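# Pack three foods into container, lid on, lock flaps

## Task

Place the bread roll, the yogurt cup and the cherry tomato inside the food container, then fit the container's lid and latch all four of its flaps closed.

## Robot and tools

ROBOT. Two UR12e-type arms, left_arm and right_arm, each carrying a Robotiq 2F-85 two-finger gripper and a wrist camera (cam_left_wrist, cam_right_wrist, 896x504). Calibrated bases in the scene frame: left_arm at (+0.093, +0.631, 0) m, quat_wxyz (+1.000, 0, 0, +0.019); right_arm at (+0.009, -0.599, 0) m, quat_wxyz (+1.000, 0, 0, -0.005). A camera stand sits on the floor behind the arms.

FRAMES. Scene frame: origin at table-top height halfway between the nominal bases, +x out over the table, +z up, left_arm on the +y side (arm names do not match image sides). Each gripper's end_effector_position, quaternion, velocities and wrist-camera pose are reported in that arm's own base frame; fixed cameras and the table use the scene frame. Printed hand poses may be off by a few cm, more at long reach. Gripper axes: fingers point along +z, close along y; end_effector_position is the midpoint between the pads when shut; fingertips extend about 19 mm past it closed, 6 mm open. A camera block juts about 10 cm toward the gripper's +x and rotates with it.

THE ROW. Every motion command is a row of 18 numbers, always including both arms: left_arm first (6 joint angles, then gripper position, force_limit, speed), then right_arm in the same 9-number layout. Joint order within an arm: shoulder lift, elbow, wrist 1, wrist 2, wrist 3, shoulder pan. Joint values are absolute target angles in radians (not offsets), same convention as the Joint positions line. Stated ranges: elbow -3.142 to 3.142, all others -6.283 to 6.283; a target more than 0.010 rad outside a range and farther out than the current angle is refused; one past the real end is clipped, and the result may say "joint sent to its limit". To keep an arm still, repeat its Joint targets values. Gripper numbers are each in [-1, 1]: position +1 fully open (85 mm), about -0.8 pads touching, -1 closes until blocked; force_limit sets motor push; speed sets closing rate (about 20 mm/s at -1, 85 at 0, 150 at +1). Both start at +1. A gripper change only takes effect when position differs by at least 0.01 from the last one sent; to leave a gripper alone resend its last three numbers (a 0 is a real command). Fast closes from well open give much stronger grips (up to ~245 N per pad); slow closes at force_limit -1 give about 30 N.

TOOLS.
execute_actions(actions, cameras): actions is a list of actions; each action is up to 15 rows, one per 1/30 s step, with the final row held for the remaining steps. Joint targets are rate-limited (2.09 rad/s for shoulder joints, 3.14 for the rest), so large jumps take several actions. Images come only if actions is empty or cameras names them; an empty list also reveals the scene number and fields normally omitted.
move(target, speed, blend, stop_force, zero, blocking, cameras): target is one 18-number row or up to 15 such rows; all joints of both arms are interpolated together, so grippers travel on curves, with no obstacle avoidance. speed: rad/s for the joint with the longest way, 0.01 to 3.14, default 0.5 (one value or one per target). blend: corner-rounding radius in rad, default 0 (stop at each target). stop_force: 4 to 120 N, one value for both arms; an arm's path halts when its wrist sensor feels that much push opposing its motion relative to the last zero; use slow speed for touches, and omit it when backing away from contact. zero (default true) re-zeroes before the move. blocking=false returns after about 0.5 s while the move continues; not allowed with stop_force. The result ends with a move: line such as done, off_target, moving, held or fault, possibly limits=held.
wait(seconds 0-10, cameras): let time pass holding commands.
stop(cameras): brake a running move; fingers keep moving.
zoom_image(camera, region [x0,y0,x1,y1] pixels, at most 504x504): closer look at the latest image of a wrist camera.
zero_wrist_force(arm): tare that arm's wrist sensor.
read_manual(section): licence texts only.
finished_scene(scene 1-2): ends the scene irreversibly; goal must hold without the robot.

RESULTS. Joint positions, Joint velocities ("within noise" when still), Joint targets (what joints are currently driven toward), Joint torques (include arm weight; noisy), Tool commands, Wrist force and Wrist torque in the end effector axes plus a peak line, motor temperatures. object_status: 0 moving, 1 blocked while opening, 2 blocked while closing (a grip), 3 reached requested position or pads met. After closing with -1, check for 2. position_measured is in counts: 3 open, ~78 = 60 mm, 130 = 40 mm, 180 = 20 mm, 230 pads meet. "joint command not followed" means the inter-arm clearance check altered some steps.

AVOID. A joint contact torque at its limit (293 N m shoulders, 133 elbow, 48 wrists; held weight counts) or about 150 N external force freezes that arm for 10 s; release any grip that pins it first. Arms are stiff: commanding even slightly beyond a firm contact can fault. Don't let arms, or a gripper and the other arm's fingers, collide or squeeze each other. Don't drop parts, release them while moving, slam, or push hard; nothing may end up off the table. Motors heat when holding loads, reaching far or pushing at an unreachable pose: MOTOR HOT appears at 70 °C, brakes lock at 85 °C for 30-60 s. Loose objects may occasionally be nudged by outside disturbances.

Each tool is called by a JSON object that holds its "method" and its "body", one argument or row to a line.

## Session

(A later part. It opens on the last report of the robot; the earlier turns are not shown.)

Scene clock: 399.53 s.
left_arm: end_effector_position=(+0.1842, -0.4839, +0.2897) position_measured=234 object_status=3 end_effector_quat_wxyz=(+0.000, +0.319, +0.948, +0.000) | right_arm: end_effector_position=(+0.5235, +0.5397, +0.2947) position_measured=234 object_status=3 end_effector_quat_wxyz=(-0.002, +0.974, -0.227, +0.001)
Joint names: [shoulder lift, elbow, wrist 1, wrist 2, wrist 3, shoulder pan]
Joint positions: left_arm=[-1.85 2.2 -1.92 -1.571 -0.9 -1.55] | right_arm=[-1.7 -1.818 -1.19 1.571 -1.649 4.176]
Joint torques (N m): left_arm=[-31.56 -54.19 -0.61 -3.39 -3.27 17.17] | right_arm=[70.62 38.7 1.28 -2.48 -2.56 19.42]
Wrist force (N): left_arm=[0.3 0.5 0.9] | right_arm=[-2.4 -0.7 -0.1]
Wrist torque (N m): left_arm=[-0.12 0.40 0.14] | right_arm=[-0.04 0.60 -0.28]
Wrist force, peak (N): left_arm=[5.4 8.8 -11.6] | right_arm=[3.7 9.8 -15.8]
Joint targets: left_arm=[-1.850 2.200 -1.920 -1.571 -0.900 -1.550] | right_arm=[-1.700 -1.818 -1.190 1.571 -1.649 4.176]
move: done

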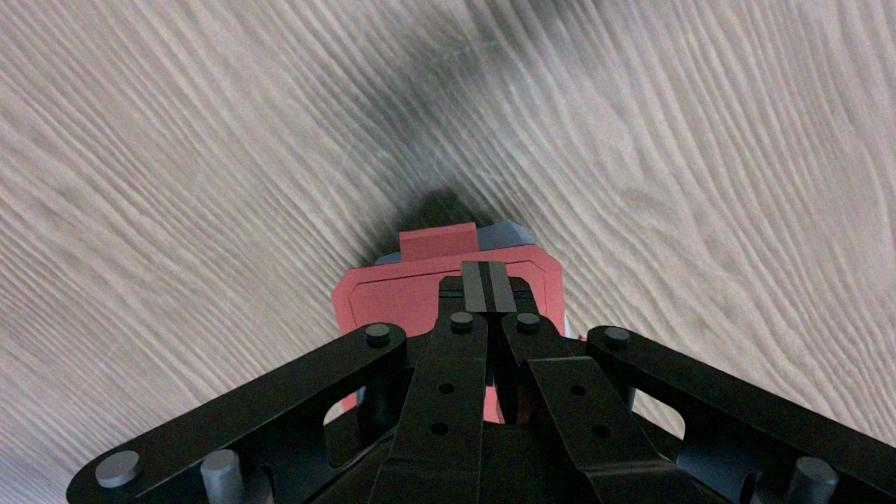

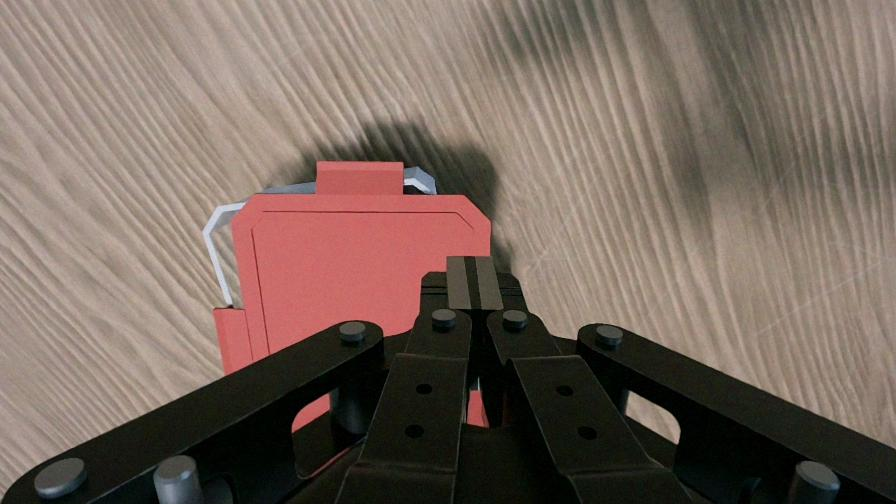

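{"method": "move", "body": {
  "target": [
    [-1.85,2.2,-1.92,-1.571,-0.9,-1.55,-1,-0.5,1,-1.7198,-2.065,-0.9276,1.571,-1.5852,4.2398,-1,-0.5,1],
    [-1.85,2.2,-1.92,-1.571,-0.9,-1.55,-1,-0.5,1,-1.7833,-2.1061,-0.823,1.571,-1.5852,4.2398,-1,-0.5,1]
  ],
  "speed": [0.5,0.15],
  "stop_force": 12,
  "cameras": ["cam_right_wrist"]
}}

{"method": "move", "body": {
  "target": [-1.85,2.2,-1.92,-1.571,-0.9,-1.55,-1,-0.5,1,-1.8383,-2.0323,-0.8418,1.571,-1.5843,4.2407,-1,-0.5,1],
  "speed": 0.05,
  "stop_force": 12,
  "cameras": ["all"]
}}

Scene clock: 402.87 s.
left_arm: end_effector_position=(+0.1842, -0.4839, +0.2897) position_measured=234 object_status=3 end_effector_quat_wxyz=(+0.000, +0.319, +0.948, +0.000) | right_arm: end_effector_position=(+0.4591, +0.5156, +0.1070) position_measured=234 object_status=3 end_effector_quat_wxyz=(+0.000, +0.974, -0.227, +0.000)
Joint names: [shoulder lift, elbow, wrist 1, wrist 2, wrist 3, shoulder pan]
Joint positions: left_arm=[-1.85 2.2 -1.92 -1.571 -0.9 -1.55] | right_arm=[-1.783 -2.106 -0.823 1.571 -1.585 4.24]
Joint torques (N m): left_arm=[-29.34 -53.43 -0.88 -3.23 -3.24 15.68] | right_arm=[45.77 28.52 7.84 0.11 1.65 16.82]
Wrist force (N): left_arm=[0.6 0.6 0.7] | right_arm=[-1.5 0.1 0.6]
Wrist torque (N m): left_arm=[-0.10 0.37 0.15] | right_arm=[0.09 0.47 -0.42]
Wrist force, peak (N): left_arm=[1.1 0.6 1.0] | right_arm=[-2.5 1.2 3.0]
Joint targets: left_arm=[-1.850 2.200 -1.920 -1.571 -0.900 -1.550] | right_arm=[-1.783 -2.106 -0.823 1.571 -1.585 4.240]
move: done
Images, in order (width x height): cam_right_wrist 896x504.

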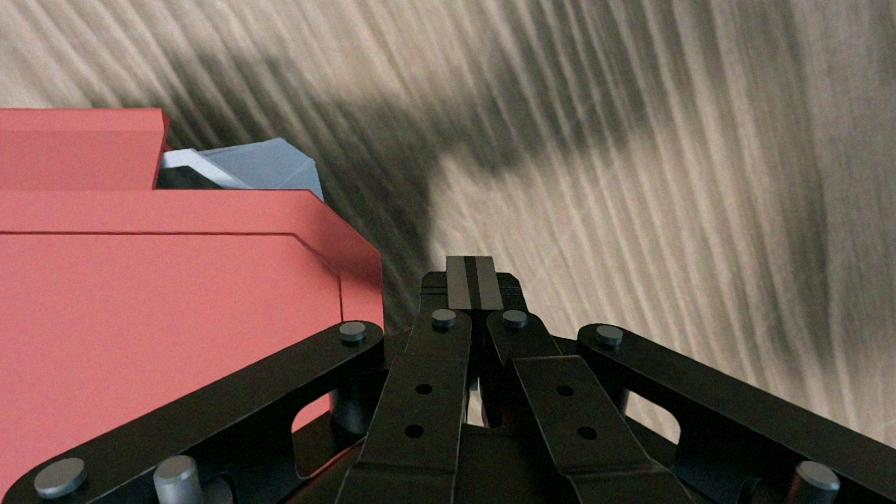

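Scene clock: 405.23 s.
left_arm: end_effector_position=(+0.1842, -0.4839, +0.2897) position_measured=234 object_status=3 end_effector_quat_wxyz=(+0.000, +0.319, +0.948, +0.000) | right_arm: end_effector_position=(+0.4768, +0.5517, +0.1070) position_measured=234 object_status=3 end_effector_quat_wxyz=(+0.000, +0.974, -0.227, +0.000)
Joint names: [shoulder lift, elbow, wrist 1, wrist 2, wrist 3, shoulder pan]
Joint positions: left_arm=[-1.85 2.2 -1.92 -1.571 -0.9 -1.55] | right_arm=[-1.838 -2.032 -0.842 1.571 -1.584 4.241]
Joint torques (N m): left_arm=[-29.49 -54.05 -0.96 -3.11 -3.07 16.08] | right_arm=[50.03 50.82 1.42 0.11 1.99 17.65]
Wrist force (N): left_arm=[0.5 0.4 0.9] | right_arm=[-2.0 0.1 0.1]
Wrist torque (N m): left_arm=[-0.14 0.38 0.15] | right_arm=[0.11 0.57 -0.47]
Wrist force, peak (N): left_arm=[0.8 0.5 1.2] | right_arm=[-2.4 -0.1 0.8]
Joint targets: left_arm=[-1.850 2.200 -1.920 -1.571 -0.900 -1.550] | right_arm=[-1.838 -2.032 -0.842 1.571 -1.584 4.241]
move: done

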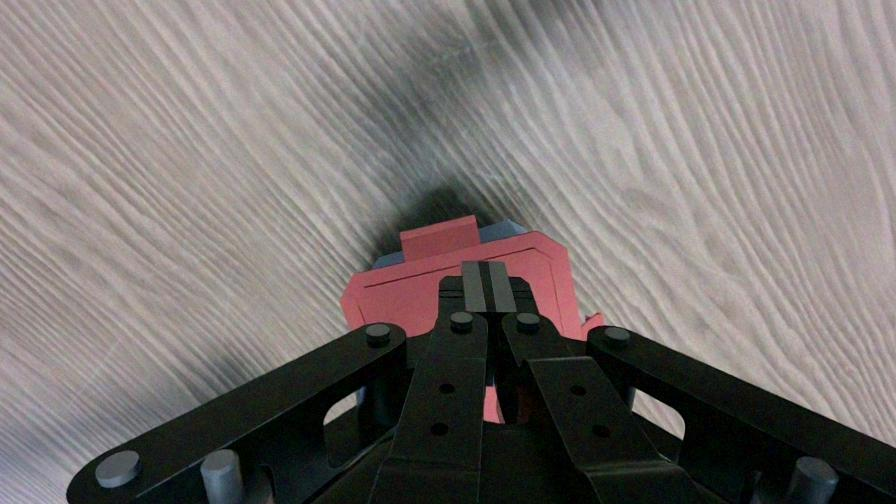

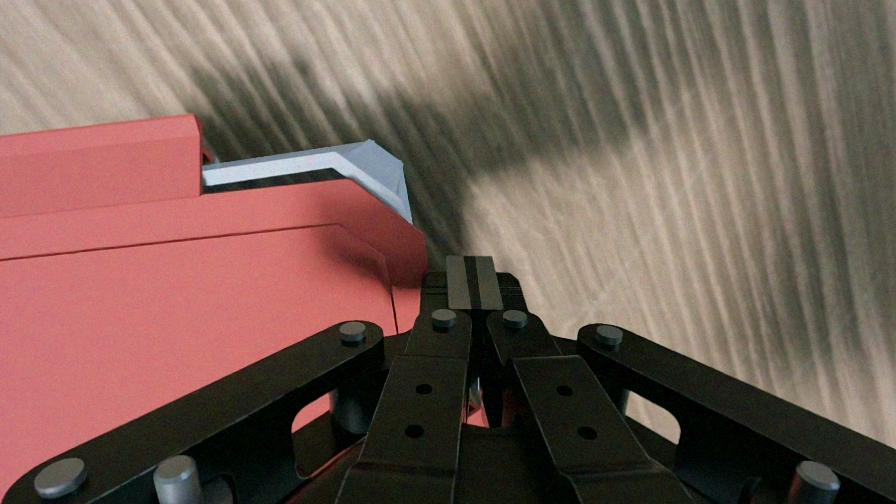

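{"method": "move", "body": {
  "target": [-1.6285,2.3291,-2.2714,-1.571,-1.1175,-1.5111,-1,-0.5,1,-1.7,-1.9182,-1.09,1.571,-1.6493,4.22,-1,-0.5,1],
  "speed": 0.5,
  "cameras": ["all"]
}}

Scene clock: 406.90 s.
left_arm: end_effector_position=(+0.2049, -0.5101, +0.1401) position_measured=234 object_status=3 end_effector_quat_wxyz=(+0.000, +0.196, +0.981, +0.000) | right_arm: end_effector_position=(+0.4880, +0.5415, +0.2426) position_measured=234 object_status=3 end_effector_quat_wxyz=(-0.002, +0.979, -0.205, +0.000)
Joint names: [shoulder lift, elbow, wrist 1, wrist 2, wrist 3, shoulder pan]
Joint positions: left_arm=[-1.629 2.329 -2.271 -1.571 -1.117 -1.511] | right_arm=[-1.7 -1.918 -1.09 1.571 -1.649 4.22]
Joint torques (N m): left_arm=[-17.43 -29.06 -6.44 -3.35 -3.14 17.49] | right_arm=[70.97 58.99 0.33 0.24 -2.82 -14.85]
Wrist force (N): left_arm=[0.3 0.5 0.1] | right_arm=[-2.1 -0.7 0.8]
Wrist torque (N m): left_arm=[-0.15 0.40 0.13] | right_arm=[-0.02 0.54 -0.29]
Wrist force, peak (N): left_arm=[0.5 0.8 2.5] | right_arm=[-2.2 0.3 2.7]
Joint targets: left_arm=[-1.628 2.329 -2.271 -1.571 -1.117 -1.511] | right_arm=[-1.700 -1.918 -1.090 1.571 -1.649 4.220]
move: done

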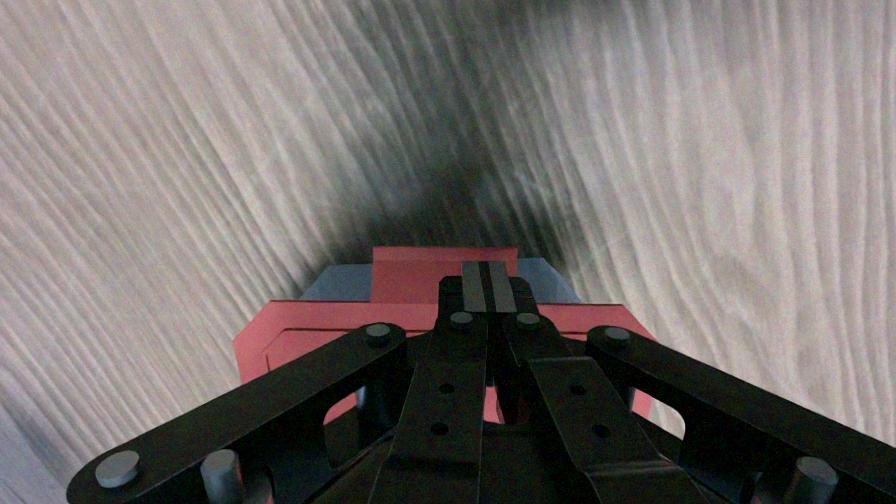

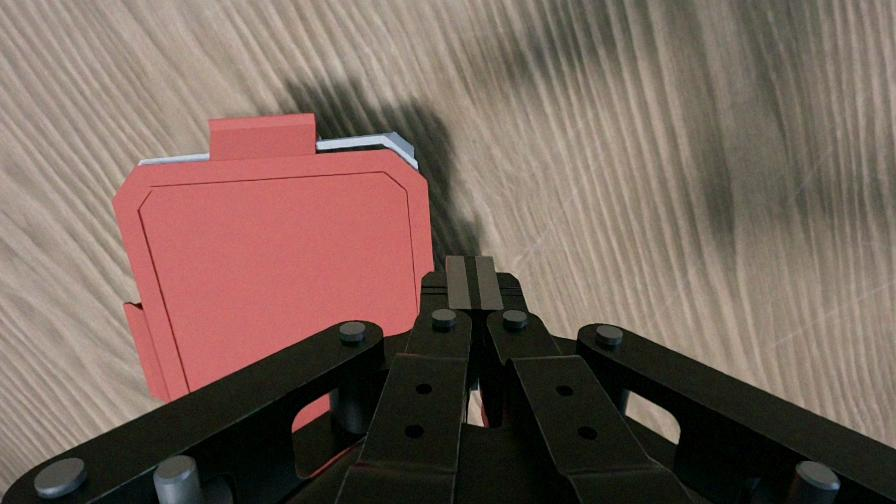

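{"method": "move", "body": {
  "target": [
    [-1.5723,2.2753,-2.2738,-1.571,-1.1767,-1.5703,-1,-0.5,1,-1.7,-1.9182,-1.09,1.571,-1.6493,4.22,-1,-0.5,1],
    [-1.5225,2.3046,-2.3529,-1.571,-1.1767,-1.5703,-1,-0.5,1,-1.7,-1.9182,-1.09,1.571,-1.6493,4.22,-1,-0.5,1],
    [-1.4995,2.2796,-2.3509,-1.571,-1.1414,-1.535,-1,-0.5,1,-1.7,-1.9182,-1.09,1.571,-1.6493,4.22,-1,-0.5,1]
  ],
  "speed": [0.4,0.1,0.04],
  "stop_force": 10,
  "cameras": ["all"]
}}

Scene clock: 410.10 s.
left_arm: end_effector_position=(+0.1944, -0.5632, +0.1059) position_measured=234 object_status=3 end_effector_quat_wxyz=(+0.000, +0.196, +0.981, +0.000) | right_arm: end_effector_position=(+0.4880, +0.5415, +0.2427) position_measured=234 object_status=3 end_effector_quat_wxyz=(-0.002, +0.979, -0.205, +0.000)
Joint names: [shoulder lift, elbow, wrist 1, wrist 2, wrist 3, shoulder pan]
Joint positions: left_arm=[-1.5 2.28 -2.351 -1.571 -1.141 -1.535] | right_arm=[-1.7 -1.918 -1.09 1.571 -1.649 4.22]
Joint torques (N m): left_arm=[-25.48 -44 -0.51 2.59 3.18 16.22] | right_arm=[70.34 58.55 1.3 0.28 -2.41 -15.14]
Wrist force (N): left_arm=[1.0 0.1 0.4] | right_arm=[-2.3 0.1 0.3]
Wrist torque (N m): left_arm=[-0.18 0.41 0.00] | right_arm=[0.10 0.58 -0.30]
Wrist force, peak (N): left_arm=[0.1 4.6 0.5] | right_arm=[-2.6 -0.1 1.1]
Joint targets: left_arm=[-1.500 2.280 -2.351 -1.571 -1.141 -1.535] | right_arm=[-1.700 -1.918 -1.090 1.571 -1.649 4.220]
move: done

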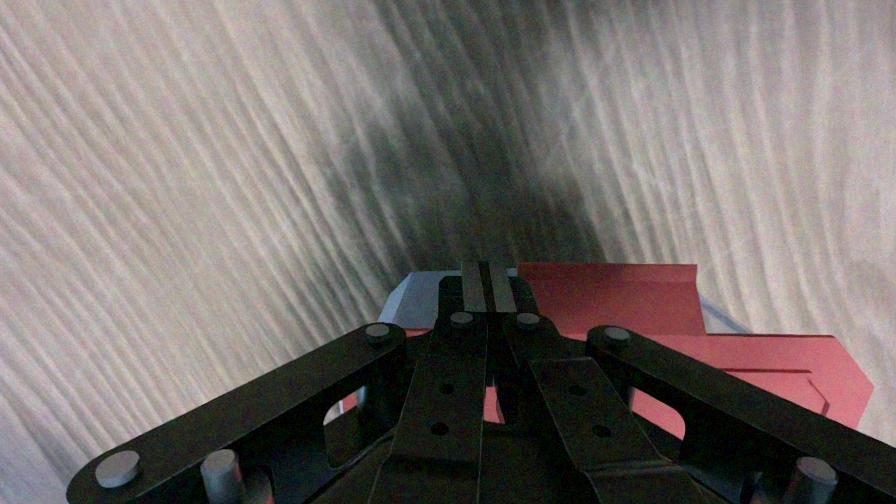

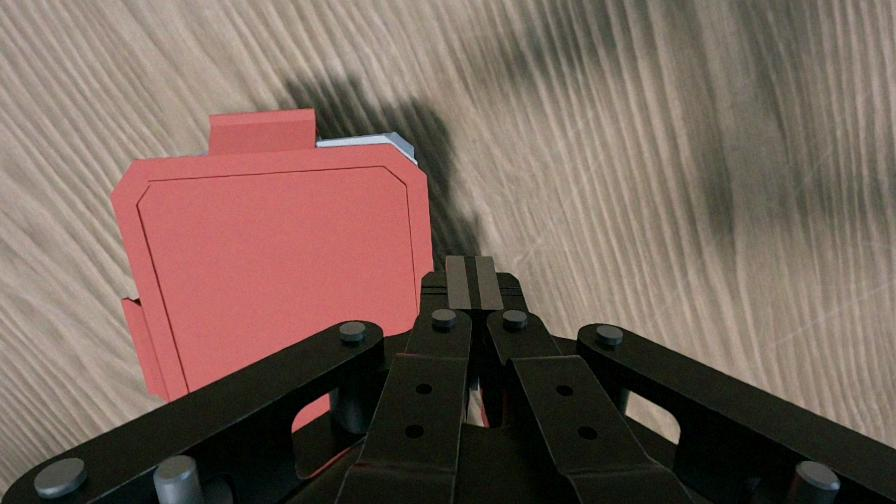

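{"method": "move", "body": {
  "target": [
    [-1.4957,2.2753,-2.3504,-1.571,-1.136,-1.5296,-1,-0.5,1,-1.7198,-2.065,-0.9276,1.571,-1.5852,4.2398,-1,-0.5,1],
    [-1.4957,2.2753,-2.3504,-1.571,-1.136,-1.5296,-1,-0.5,1,-1.7833,-2.1061,-0.823,1.571,-1.5852,4.2398,-1,-0.5,1],
    [-1.4957,2.2753,-2.3504,-1.571,-1.136,-1.5296,-1,-0.5,1,-1.8438,-2.0246,-0.844,1.571,-1.5842,4.2408,-1,-0.5,1]
  ],
  "speed": [0.3,0.15,0.05],
  "stop_force": 10,
  "cameras": ["all"]
}}

Scene clock: 414.43 s.
left_arm: end_effector_position=(+0.1975, -0.5646, +0.1060) position_measured=234 object_status=3 end_effector_quat_wxyz=(+0.000, +0.196, +0.981, +0.000) | right_arm: end_effector_position=(+0.4786, +0.5553, +0.1070) position_measured=234 object_status=3 end_effector_quat_wxyz=(+0.000, +0.974, -0.227, +0.000)
Joint names: [shoulder lift, elbow, wrist 1, wrist 2, wrist 3, shoulder pan]
Joint positions: left_arm=[-1.496 2.275 -2.35 -1.571 -1.136 -1.53] | right_arm=[-1.844 -2.025 -0.844 1.571 -1.584 4.241]
Joint torques (N m): left_arm=[-24.06 -43.03 -0.9 1.25 2.84 16.58] | right_arm=[51.18 51.83 1.28 0.25 2.87 18.77]
Wrist force (N): left_arm=[0.9 0.4 0.5] | right_arm=[-1.5 1.2 0.2]
Wrist torque (N m): left_arm=[-0.16 0.30 0.00] | right_arm=[0.14 0.55 -0.48]
Wrist force, peak (N): left_arm=[1.7 0.2 0.9] | right_arm=[-1.3 -1.0 -2.7]
Joint targets: left_arm=[-1.496 2.275 -2.350 -1.571 -1.136 -1.530] | right_arm=[-1.844 -2.025 -0.844 1.571 -1.584 4.241]
move: done

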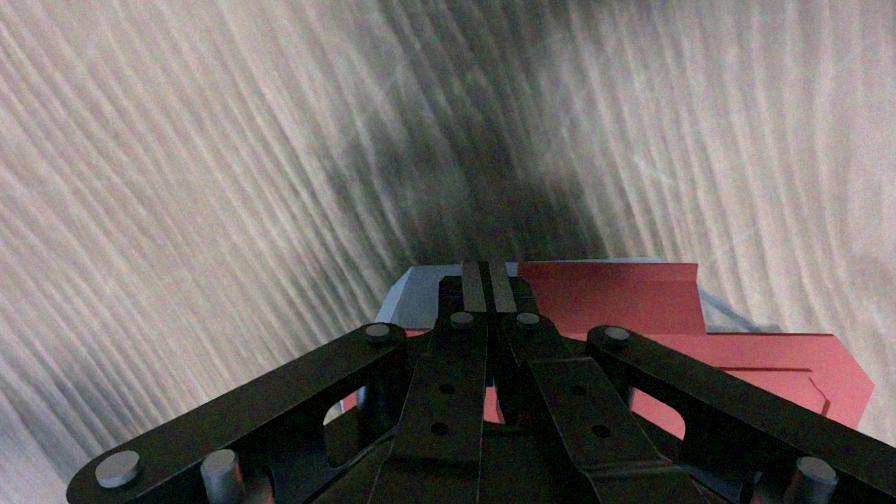

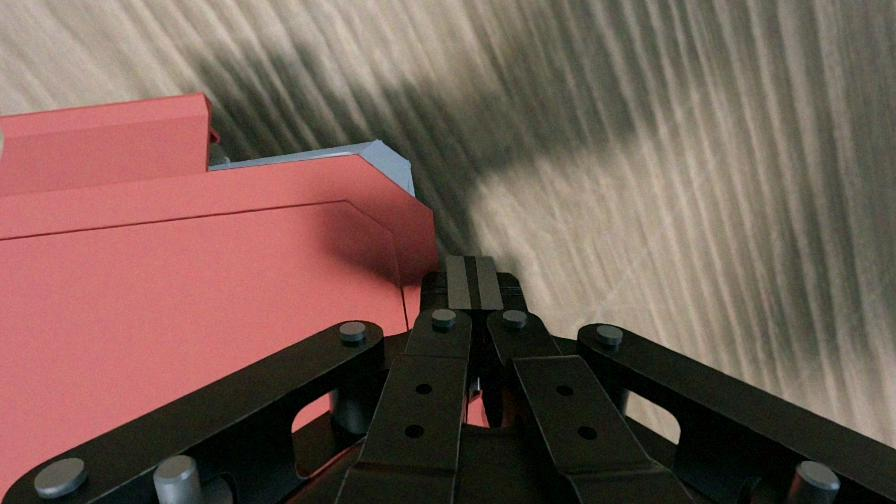

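{"method": "move", "body": {
  "target": [
    [-1.5723,2.2753,-2.2738,-1.571,-1.1767,-1.5703,-1,-0.5,1,-1.7198,-2.065,-0.9276,1.571,-1.5852,4.2398,-1,-0.5,1],
    [-1.6285,2.3291,-2.2714,-1.571,-1.1175,-1.5111,-1,-0.5,1,-1.9572,-1.7877,-0.9675,1.571,-1.7583,4.1949,-1,-0.5,1]
  ],
  "speed": 0.3,
  "cameras": ["all"]
}}

Scene clock: 417.20 s.
left_arm: end_effector_position=(+0.2049, -0.5102, +0.1400) position_measured=234 object_status=3 end_effector_quat_wxyz=(+0.000, +0.196, +0.981, +0.000) | right_arm: end_effector_position=(+0.5576, +0.6277, +0.1401) position_measured=234 object_status=3 end_effector_quat_wxyz=(+0.000, +0.986, -0.164, +0.000)
Joint names: [shoulder lift, elbow, wrist 1, wrist 2, wrist 3, shoulder pan]
Joint positions: left_arm=[-1.628 2.329 -2.271 -1.571 -1.118 -1.511] | right_arm=[-1.957 -1.788 -0.967 1.571 -1.758 4.195]
Joint torques (N m): left_arm=[-39.88 -31.23 -0.54 0.07 2.63 14.45] | right_arm=[63.59 53.16 1.64 -0.16 -2.6 -12.72]
Wrist force (N): left_arm=[0.6 0.7 0.4] | right_arm=[-1.9 -0.2 0.2]
Wrist torque (N m): left_arm=[-0.10 0.35 -0.02] | right_arm=[0.13 0.48 -0.25]
Wrist force, peak (N): left_arm=[-0.1 0.6 1.4] | right_arm=[-2.7 -0.7 -0.1]
Joint targets: left_arm=[-1.628 2.329 -2.271 -1.571 -1.117 -1.511] | right_arm=[-1.957 -1.788 -0.968 1.571 -1.758 4.195]
move: done

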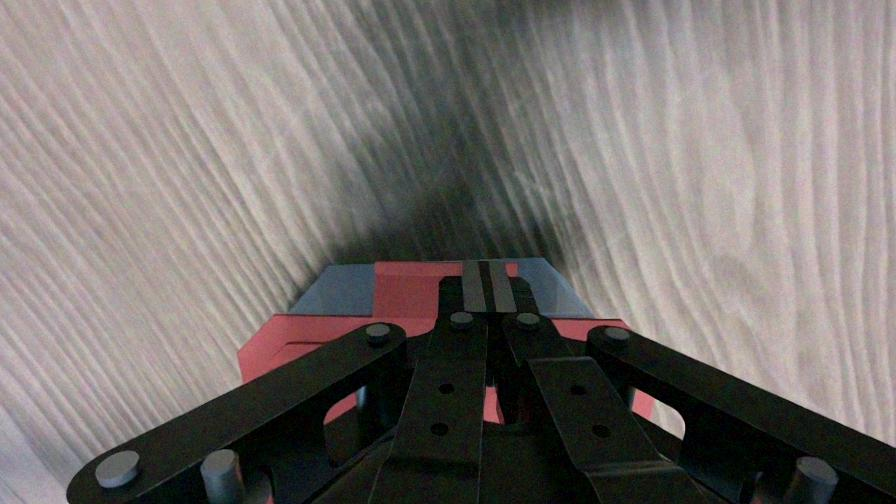

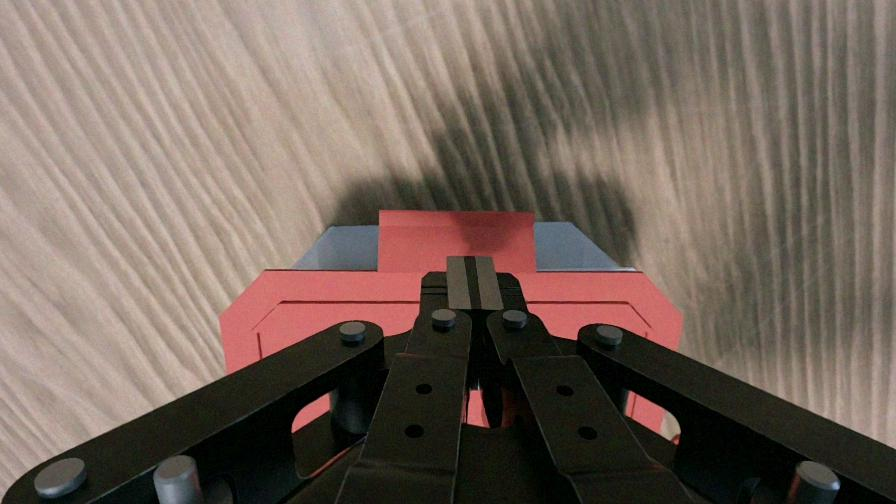

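{"method": "move", "body": {
  "target": [
    [-1.78,2.4462,-2.35,-1.2401,0.3381,-1.6448,-1,-0.5,1,-1.88,-1.7205,-1.21,1.9049,-0.3053,4.0944,-1,-0.5,1],
    [-1.78,2.4462,-2.35,-1.2401,0.3381,-1.6448,0.95,-0.5,0,-1.88,-1.7205,-1.21,1.9049,-0.3053,4.0944,0.95,-0.5,0],
    [-1.6089,2.4462,-2.5218,-1.2401,0.3381,-1.6448,0.95,-0.5,0,-2.042,-1.7205,-1.0529,1.9049,-0.3053,4.0944,0.95,-0.5,0]
  ],
  "speed": [0.6,0.4,0.15]
}}

{"method": "move", "body": {
  "target": [-1.5278,2.4766,-2.6333,-1.2401,0.3381,-1.6448,0.95,-0.5,0,-2.082,-1.7429,-0.9905,1.9049,-0.3053,4.0944,0.95,-0.5,0],
  "speed": 0.02,
  "stop_force": 15,
  "cameras": ["all"]
}}

Scene clock: 424.10 s.
left_arm: end_effector_position=(+0.2280, -0.5271, +0.1152) position_measured=9 object_status=3 end_effector_quat_wxyz=(+0.144, +0.819, +0.547, +0.096) | right_arm: end_effector_position=(+0.5496, +0.6333, +0.1151) position_measured=9 object_status=3 end_effector_quat_wxyz=(-0.101, -0.572, +0.801, +0.141)
Joint names: [shoulder lift, elbow, wrist 1, wrist 2, wrist 3, shoulder pan]
Joint positions: left_arm=[-1.609 2.446 -2.522 -1.24 0.338 -1.645] | right_arm=[-2.042 -1.72 -1.053 1.905 -0.305 4.094]
Joint torques (N m): left_arm=[-12.5 -32.42 -6.97 3.02 3.3 -15.45] | right_arm=[69.64 36.97 7.03 1.84 1.58 -7.38]
Wrist force (N): left_arm=[0.2 0.2 0.8] | right_arm=[-2.0 -0.4 0.9]
Wrist torque (N m): left_arm=[-0.08 0.39 0.13] | right_arm=[0.20 0.47 -0.41]
Wrist force, peak (N): left_arm=[0.0 0.2 1.5] | right_arm=[-2.6 -0.5 2.2]
Joint targets: left_arm=[-1.609 2.446 -2.522 -1.240 0.338 -1.645] | right_arm=[-2.042 -1.720 -1.053 1.905 -0.305 4.094]
move: done

Scene clock: 429.73 s.
left_arm: end_effector_position=(+0.2280, -0.5277, +0.0868) position_measured=9 object_status=3 end_effector_quat_wxyz=(+0.144, +0.819, +0.547, +0.096) | right_arm: end_effector_position=(+0.5498, +0.6335, +0.0845) position_measured=9 object_status=3 end_effector_quat_wxyz=(-0.101, -0.572, +0.801, +0.141)
Joint names: [shoulder lift, elbow, wrist 1, wrist 2, wrist 3, shoulder pan]
Joint positions: left_arm=[-1.552 2.468 -2.601 -1.24 0.338 -1.645] | right_arm=[-2.073 -1.738 -1.005 1.905 -0.305 4.094]
Joint torques (N m): left_arm=[-25.35 -23.46 3.44 -6.18 2.87 -4.66] | right_arm=[80.57 45.09 0.23 0.71 2.23 11.67]
Wrist force (N): left_arm=[3.2 9.5 -31.9] | right_arm=[1.5 3.6 -15.1]
Wrist torque (N m): left_arm=[-1.61 0.49 0.03] | right_arm=[-0.52 0.46 -0.54]
Wrist force, peak (N): left_arm=[4.2 9.7 -33.4] | right_arm=[3.8 6.2 -20.5]
Joint targets: left_arm=[-1.552 2.468 -2.601 -1.240 0.338 -1.645] | right_arm=[-2.073 -1.738 -1.005 1.905 -0.305 4.094]
move: contact (left_arm, right_arm); left_arm: the wrist 1 is farthest, 0.033 rad from its target; right_arm: the wrist 1 is farthest, 0.015 rad from its target

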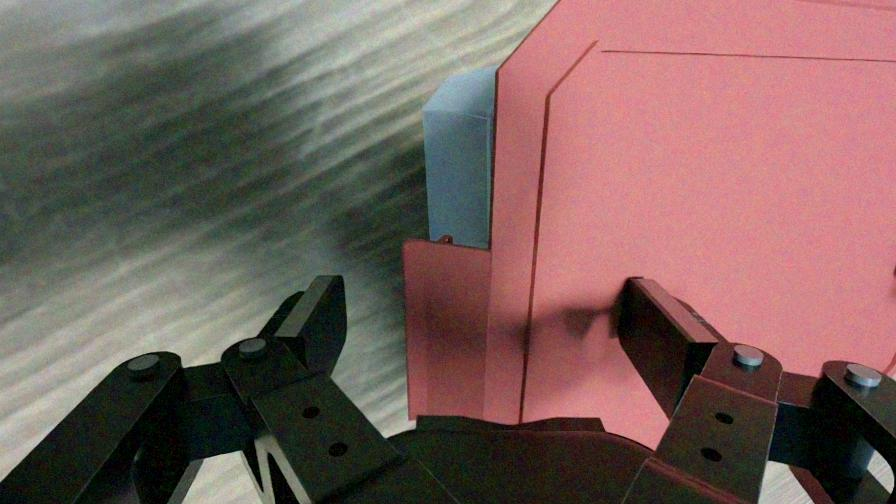

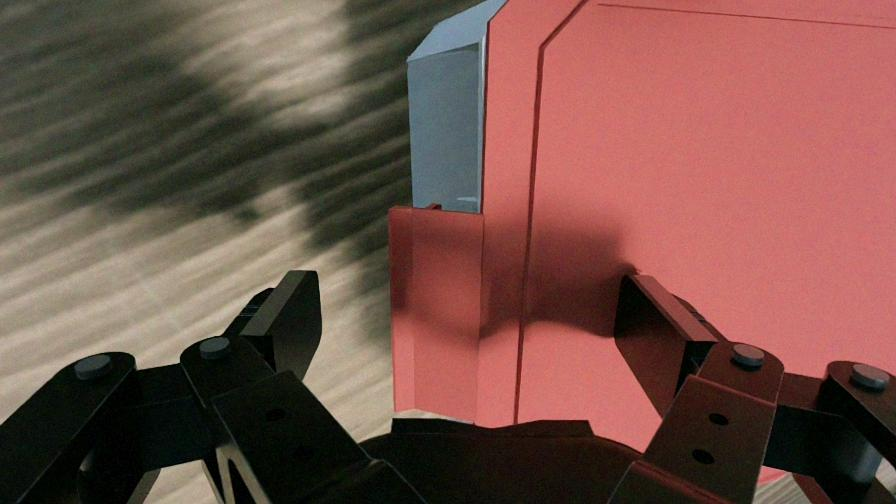

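{"method": "move", "body": {
  "target": [
    [-1.5115,2.431,-2.6259,-1.2481,0.4063,-1.5797,0.95,-0.5,0,-2.0529,-1.7723,-0.9768,1.9086,-0.2647,4.1328,0.95,-0.5,0]
  ],
  "speed": 0.02,
  "stop_force": 50,
  "cameras": ["all"]
}}

Scene clock: 434.13 s.
left_arm: end_effector_position=(+0.2493, -0.5365, +0.0870) position_measured=9 object_status=3 end_effector_quat_wxyz=(+0.144, +0.819, +0.547, +0.096) | right_arm: end_effector_position=(+0.5273, +0.6412, +0.0849) position_measured=9 object_status=3 end_effector_quat_wxyz=(-0.101, -0.572, +0.801, +0.141)
Joint names: [shoulder lift, elbow, wrist 1, wrist 2, wrist 3, shoulder pan]
Joint positions: left_arm=[-1.524 2.442 -2.618 -1.246 0.385 -1.6] | right_arm=[-2.059 -1.762 -0.985 1.907 -0.277 4.121]
Joint torques (N m): left_arm=[-40.55 -32.22 -2.64 11.43 -3.49 2.97] | right_arm=[58.1 37.98 -3.68 10.69 -2.57 20.8]
Wrist force (N): left_arm=[0.5 -40.3 -20.7] | right_arm=[-3.1 -40.5 -26.4]
Wrist torque (N m): left_arm=[-2.75 0.46 0.37] | right_arm=[-2.24 0.40 -0.55]
Wrist force, peak (N): left_arm=[0.9 -53.7 -29.0] | right_arm=[-3.7 -53.6 -28.2]
Joint targets: left_arm=[-1.524 2.442 -2.618 -1.246 0.385 -1.600] | right_arm=[-2.059 -1.762 -0.985 1.907 -0.277 4.121]
move: contact (left_arm, right_arm); left_arm: the wrist 3 is farthest, 0.021 rad from its target; right_arm: the shoulder pan is farthest, 0.012 rad from its target

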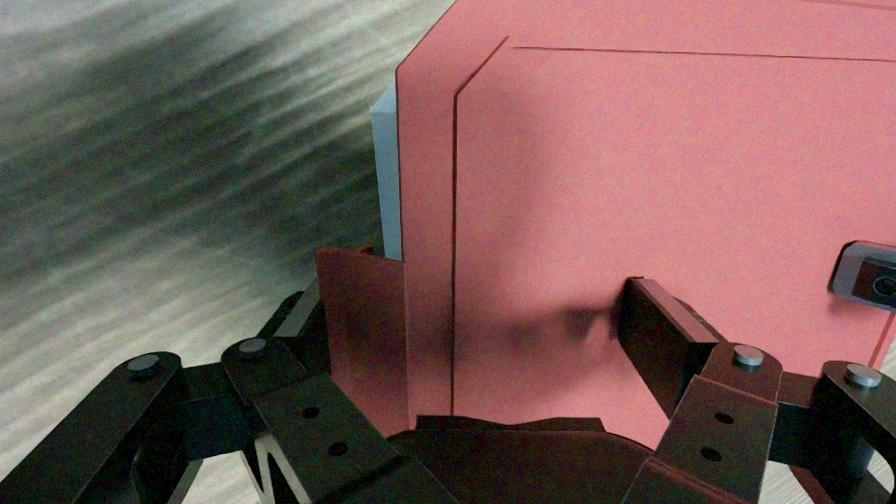

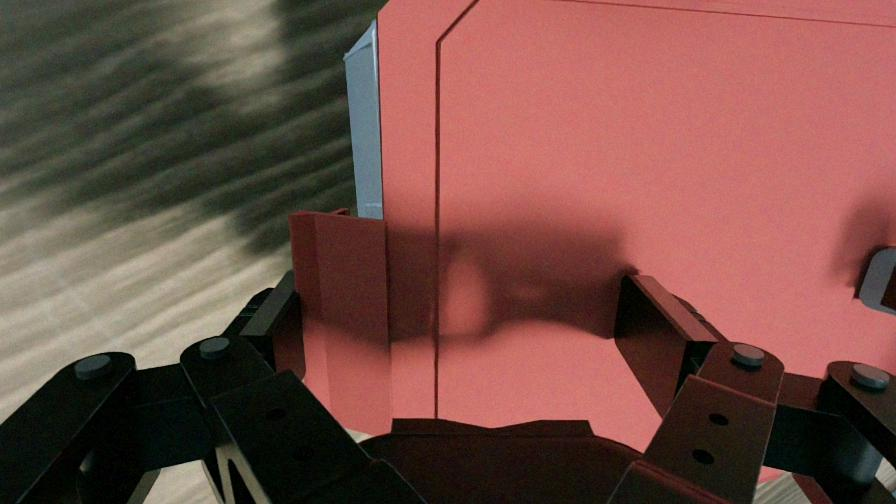

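{"method": "move", "body": {
  "target": [
    [-1.5,2.421,-2.632,-1.249,0.422,-1.564,0.95,-0.5,0,-2.045,-1.777,-0.968,1.9086,-0.2547,4.142,0.95,-0.5,0]
  ],
  "speed": 0.02,
  "stop_force": 40,
  "cameras": ["all"]
}}

Scene clock: 435.67 s.
left_arm: end_effector_position=(+0.2504, -0.5369, +0.0870) position_measured=9 object_status=3 end_effector_quat_wxyz=(+0.144, +0.819, +0.547, +0.096) | right_arm: end_effector_position=(+0.5264, +0.6417, +0.0851) position_measured=9 object_status=3 end_effector_quat_wxyz=(-0.100, -0.572, +0.801, +0.141)
Joint names: [shoulder lift, elbow, wrist 1, wrist 2, wrist 3, shoulder pan]
Joint positions: left_arm=[-1.522 2.441 -2.619 -1.246 0.388 -1.597] | right_arm=[-2.058 -1.763 -0.984 1.907 -0.275 4.122]
Joint torques (N m): left_arm=[-39.5 -35.28 -3.99 17.13 -3.23 18.21] | right_arm=[68.36 40.66 -3.15 19.11 -2.78 43.16]
Wrist force (N): left_arm=[-0.6 -68.2 -35.0] | right_arm=[-0.7 -74.8 -25.1]
Wrist torque (N m): left_arm=[-4.58 0.44 0.47] | right_arm=[-3.14 0.41 -0.56]
Wrist force, peak (N): left_arm=[2.0 -82.7 -45.3] | right_arm=[-1.4 -89.7 -25.0]
Joint targets: left_arm=[-1.522 2.441 -2.619 -1.246 0.388 -1.597] | right_arm=[-2.058 -1.763 -0.984 1.907 -0.275 4.122]
move: contact (left_arm, right_arm); left_arm: the wrist 3 is farthest, 0.034 rad from its target; right_arm: the shoulder pan is farthest, 0.020 rad from its target

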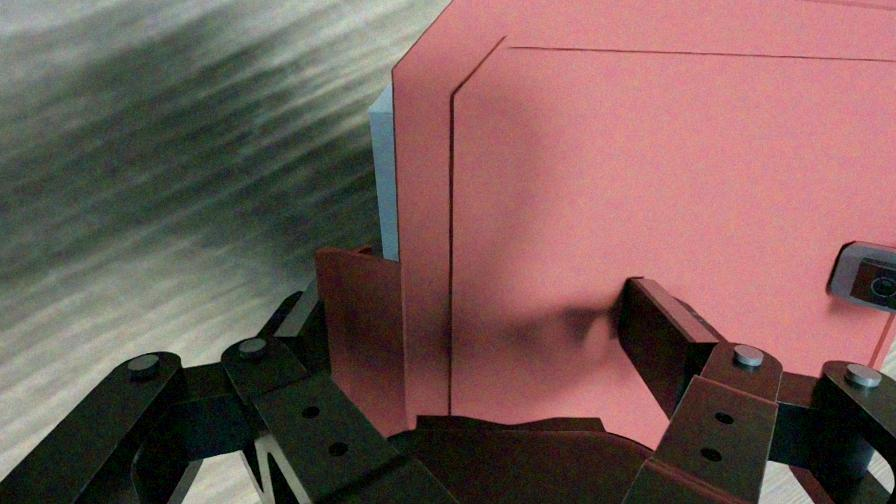

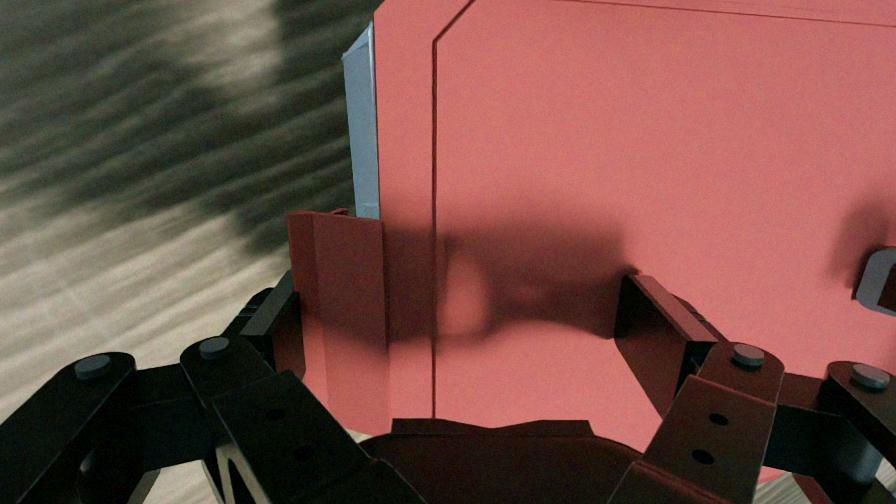

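{"method": "zoom_image", "body": {
  "camera": "cam_right_wrist",
  "region": [260, 0, 512, 430]
}}

{"method": "zoom_image", "body": {
  "camera": "cam_left_wrist",
  "region": [280, 60, 512, 430]
}}

Scaled by 1.172 from the camera's 896x504 image, which has a finer 1280x720 frame.

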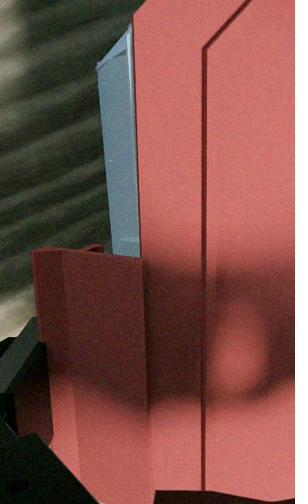

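Scaled by 1.362 from the camera's 896x504 image, which has a finer 1280x720 frame.

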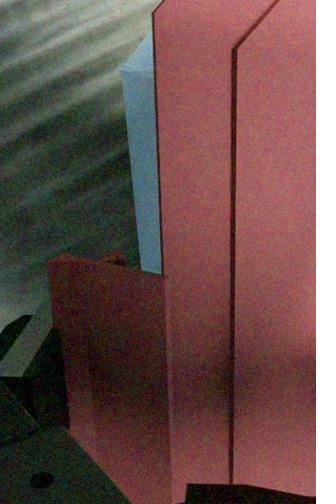

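{"method": "move", "body": {
  "target": [
    [-1.5,2.421,-2.632,-1.249,0.422,-1.564,0.95,-0.5,0,-2.045,-1.777,-0.968,1.9086,-0.2547,4.142,0.95,-0.5,0]
  ],
  "speed": 0.02,
  "stop_force": 25,
  "cameras": ["all"]
}}

Scene clock: 437.60 s.
left_arm: end_effector_position=(+0.2511, -0.5371, +0.0869) position_measured=9 object_status=3 end_effector_quat_wxyz=(+0.144, +0.819, +0.547, +0.097) | right_arm: end_effector_position=(+0.5259, +0.6421, +0.0854) position_measured=9 object_status=3 end_effector_quat_wxyz=(-0.100, -0.572, +0.802, +0.141)
Joint names: [shoulder lift, elbow, wrist 1, wrist 2, wrist 3, shoulder pan]
Joint positions: left_arm=[-1.521 2.44 -2.619 -1.246 0.389 -1.596] | right_arm=[-2.057 -1.763 -0.983 1.907 -0.274 4.123]
Joint torques (N m): left_arm=[-34.93 -40.56 -5.3 20.81 -3.11 23.22] | right_arm=[69.04 41.65 -4.08 22.85 -2.46 56.73]
Wrist force (N): left_arm=[0.9 -86.3 -42.8] | right_arm=[-0.1 -92.0 -29.9]
Wrist torque (N m): left_arm=[-5.61 0.41 0.34] | right_arm=[-4.20 0.45 -0.45]
Wrist force, peak (N): left_arm=[2.2 -100.2 -51.8] | right_arm=[1.6 -104.7 -31.2]
Joint targets: left_arm=[-1.521 2.440 -2.619 -1.246 0.389 -1.596] | right_arm=[-2.057 -1.763 -0.983 1.907 -0.274 4.123]
move: contact (left_arm, right_arm); left_arm: the wrist 3 is farthest, 0.033 rad from its target; right_arm: the shoulder pan is farthest, 0.019 rad from its target

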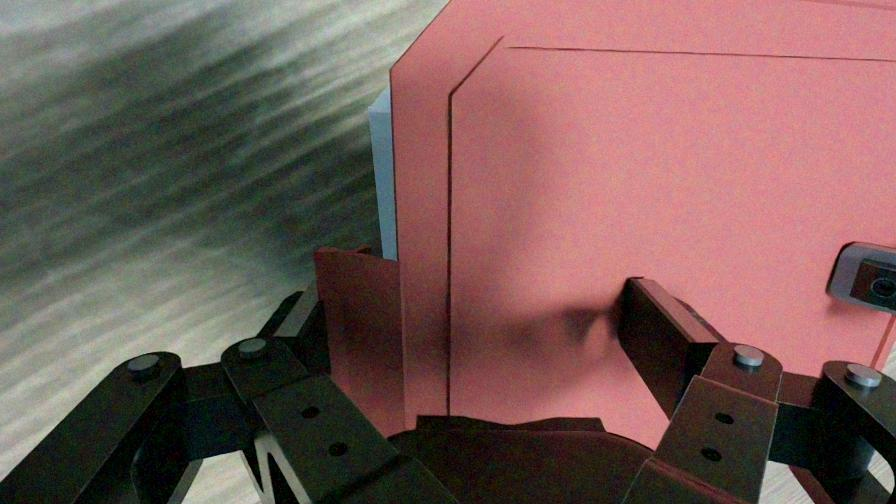

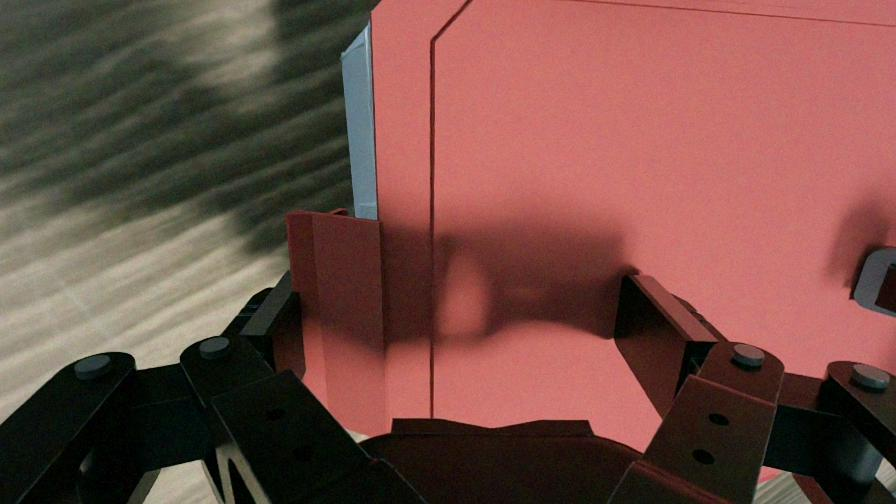

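{"method": "move", "body": {
  "target": [
    [-1.552,2.468,-2.601,-1.240,0.338,-1.645,0.95,-0.5,0,-2.073,-1.738,-1.005,1.905,-0.305,4.094,0.95,-0.5,0],
    [-1.6089,2.4462,-2.5218,-1.2401,0.3381,-1.6448,0.95,-0.5,0,-2.042,-1.7205,-1.0529,1.9049,-0.3053,4.0944,0.95,-0.5,0],
    [-1.6285,2.3291,-2.2714,-1.571,-1.1175,-1.5111,-1,-0.5,0,-1.9572,-1.7877,-0.9675,1.571,-1.7583,4.1949,-1,-0.5,0]
  ],
  "cameras": ["all"],
  "speed": [0.1,0.3,0.5]
}}

Scene clock: 444.93 s.
left_arm: end_effector_position=(+0.2049, -0.5101, +0.1400) position_measured=232 object_status=3 end_effector_quat_wxyz=(+0.000, +0.196, +0.981, +0.000) | right_arm: end_effector_position=(+0.5576, +0.6277, +0.1400) position_measured=232 object_status=3 end_effector_quat_wxyz=(+0.000, +0.986, -0.164, +0.000)
Joint names: [shoulder lift, elbow, wrist 1, wrist 2, wrist 3, shoulder pan]
Joint positions: left_arm=[-1.629 2.329 -2.271 -1.571 -1.118 -1.511] | right_arm=[-1.957 -1.788 -0.967 1.571 -1.758 4.195]
Joint torques (N m): left_arm=[-40.85 -45.64 -0.71 -3.27 -3.29 17.33] | right_arm=[88.76 33.27 7.99 -2.25 -3.05 19.03]
Wrist force (N): left_arm=[0.6 0.6 0.3] | right_arm=[-0.6 1.0 0.8]
Wrist torque (N m): left_arm=[-0.12 0.35 0.12] | right_arm=[0.32 0.26 -0.24]
Wrist force, peak (N): left_arm=[0.4 -86.7 -42.9] | right_arm=[-0.1 -92.1 -30.0]
Joint targets: left_arm=[-1.628 2.329 -2.271 -1.571 -1.117 -1.511] | right_arm=[-1.957 -1.788 -0.968 1.571 -1.758 4.195]
move: done

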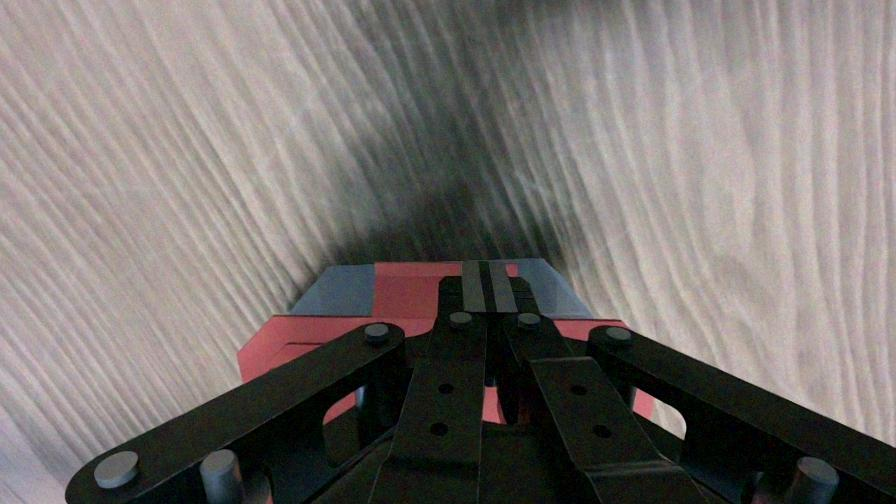

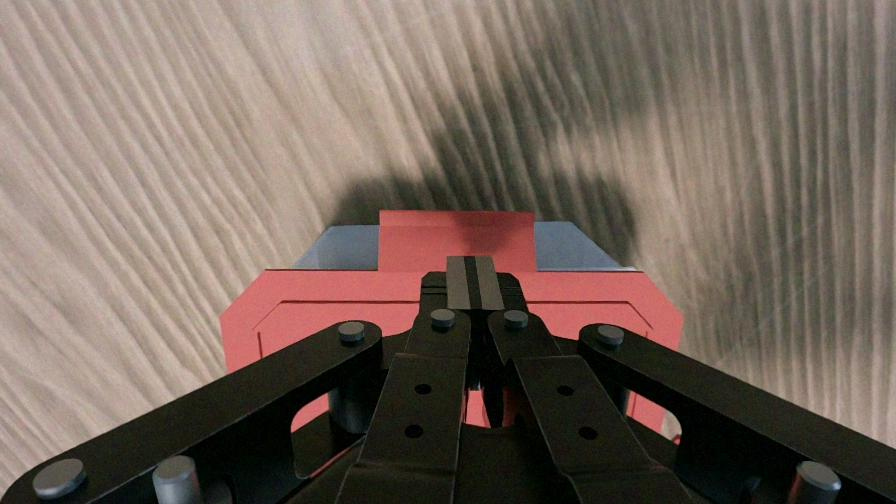

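{"method": "move", "body": {
  "target": [
    [-1.5954,2.3664,-2.3418,-1.571,-1.1339,-1.5275,-1,-0.5,0,-2.0011,-1.7834,-0.9279,1.571,-1.7912,4.1618,-1,-0.5,0],
    [-1.5594,2.3704,-2.3818,-1.571,-1.1198,-1.5134,-1,-0.5,0,-2.0131,-1.7999,-0.8994,1.571,-1.7819,4.1711,-1,-0.5,0],
    [-1.5277,2.3688,-2.4119,-1.571,-1.1044,-1.498,-1,-0.5,0,-2.021,-1.8146,-0.8768,1.571,-1.7711,4.1819,-1,-0.5,0]
  ],
  "cameras": ["all"],
  "stop_force": 60,
  "speed": [0.1,0.03,0.03]
}}

Scene clock: 449.70 s.
left_arm: end_effector_position=(+0.2120, -0.5132, +0.0829) position_measured=232 object_status=3 end_effector_quat_wxyz=(+0.000, +0.196, +0.981, +0.000) | right_arm: end_effector_position=(+0.5680, +0.6242, +0.0828) position_measured=232 object_status=3 end_effector_quat_wxyz=(+0.000, +0.986, -0.164, +0.000)
Joint names: [shoulder lift, elbow, wrist 1, wrist 2, wrist 3, shoulder pan]
Joint positions: left_arm=[-1.528 2.369 -2.412 -1.571 -1.104 -1.498] | right_arm=[-2.021 -1.815 -0.877 1.571 -1.771 4.182]
Joint torques (N m): left_arm=[-18.9 -44.08 -8.14 7.1 2.99 23.93] | right_arm=[64.28 27.1 6.84 4.52 1.89 30.73]
Wrist force (N): left_arm=[17.3 0.3 -4.4] | right_arm=[12.0 2.0 -3.3]
Wrist torque (N m): left_arm=[-0.20 0.47 -0.02] | right_arm=[0.32 0.50 -0.44]
Wrist force, peak (N): left_arm=[17.3 0.3 -4.4] | right_arm=[12.5 1.8 -3.4]
Joint targets: left_arm=[-1.528 2.369 -2.412 -1.571 -1.104 -1.498] | right_arm=[-2.021 -1.815 -0.877 1.571 -1.771 4.182]
move: done

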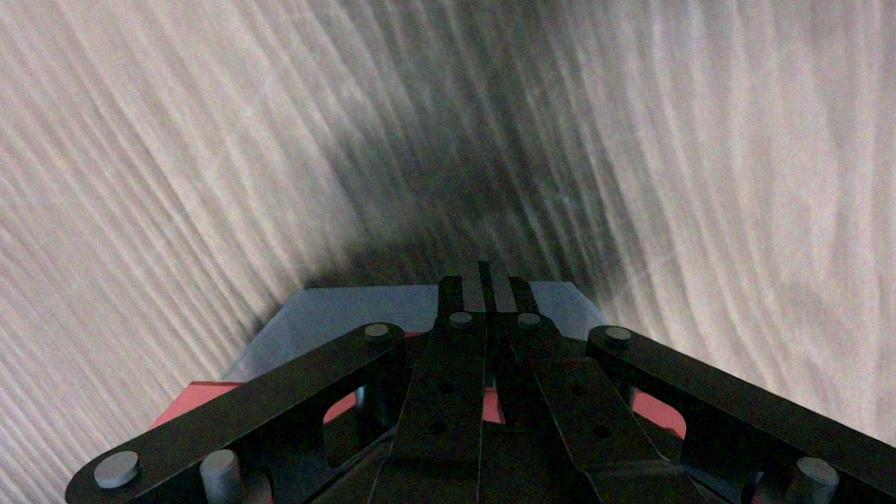

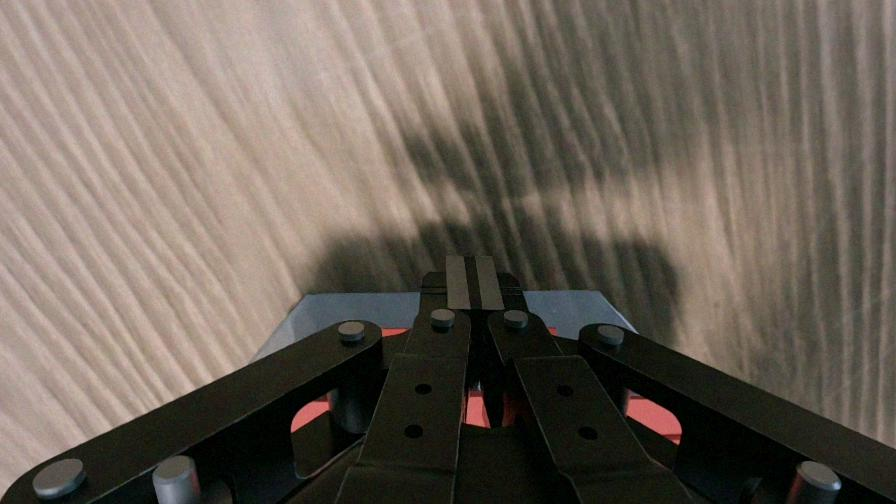

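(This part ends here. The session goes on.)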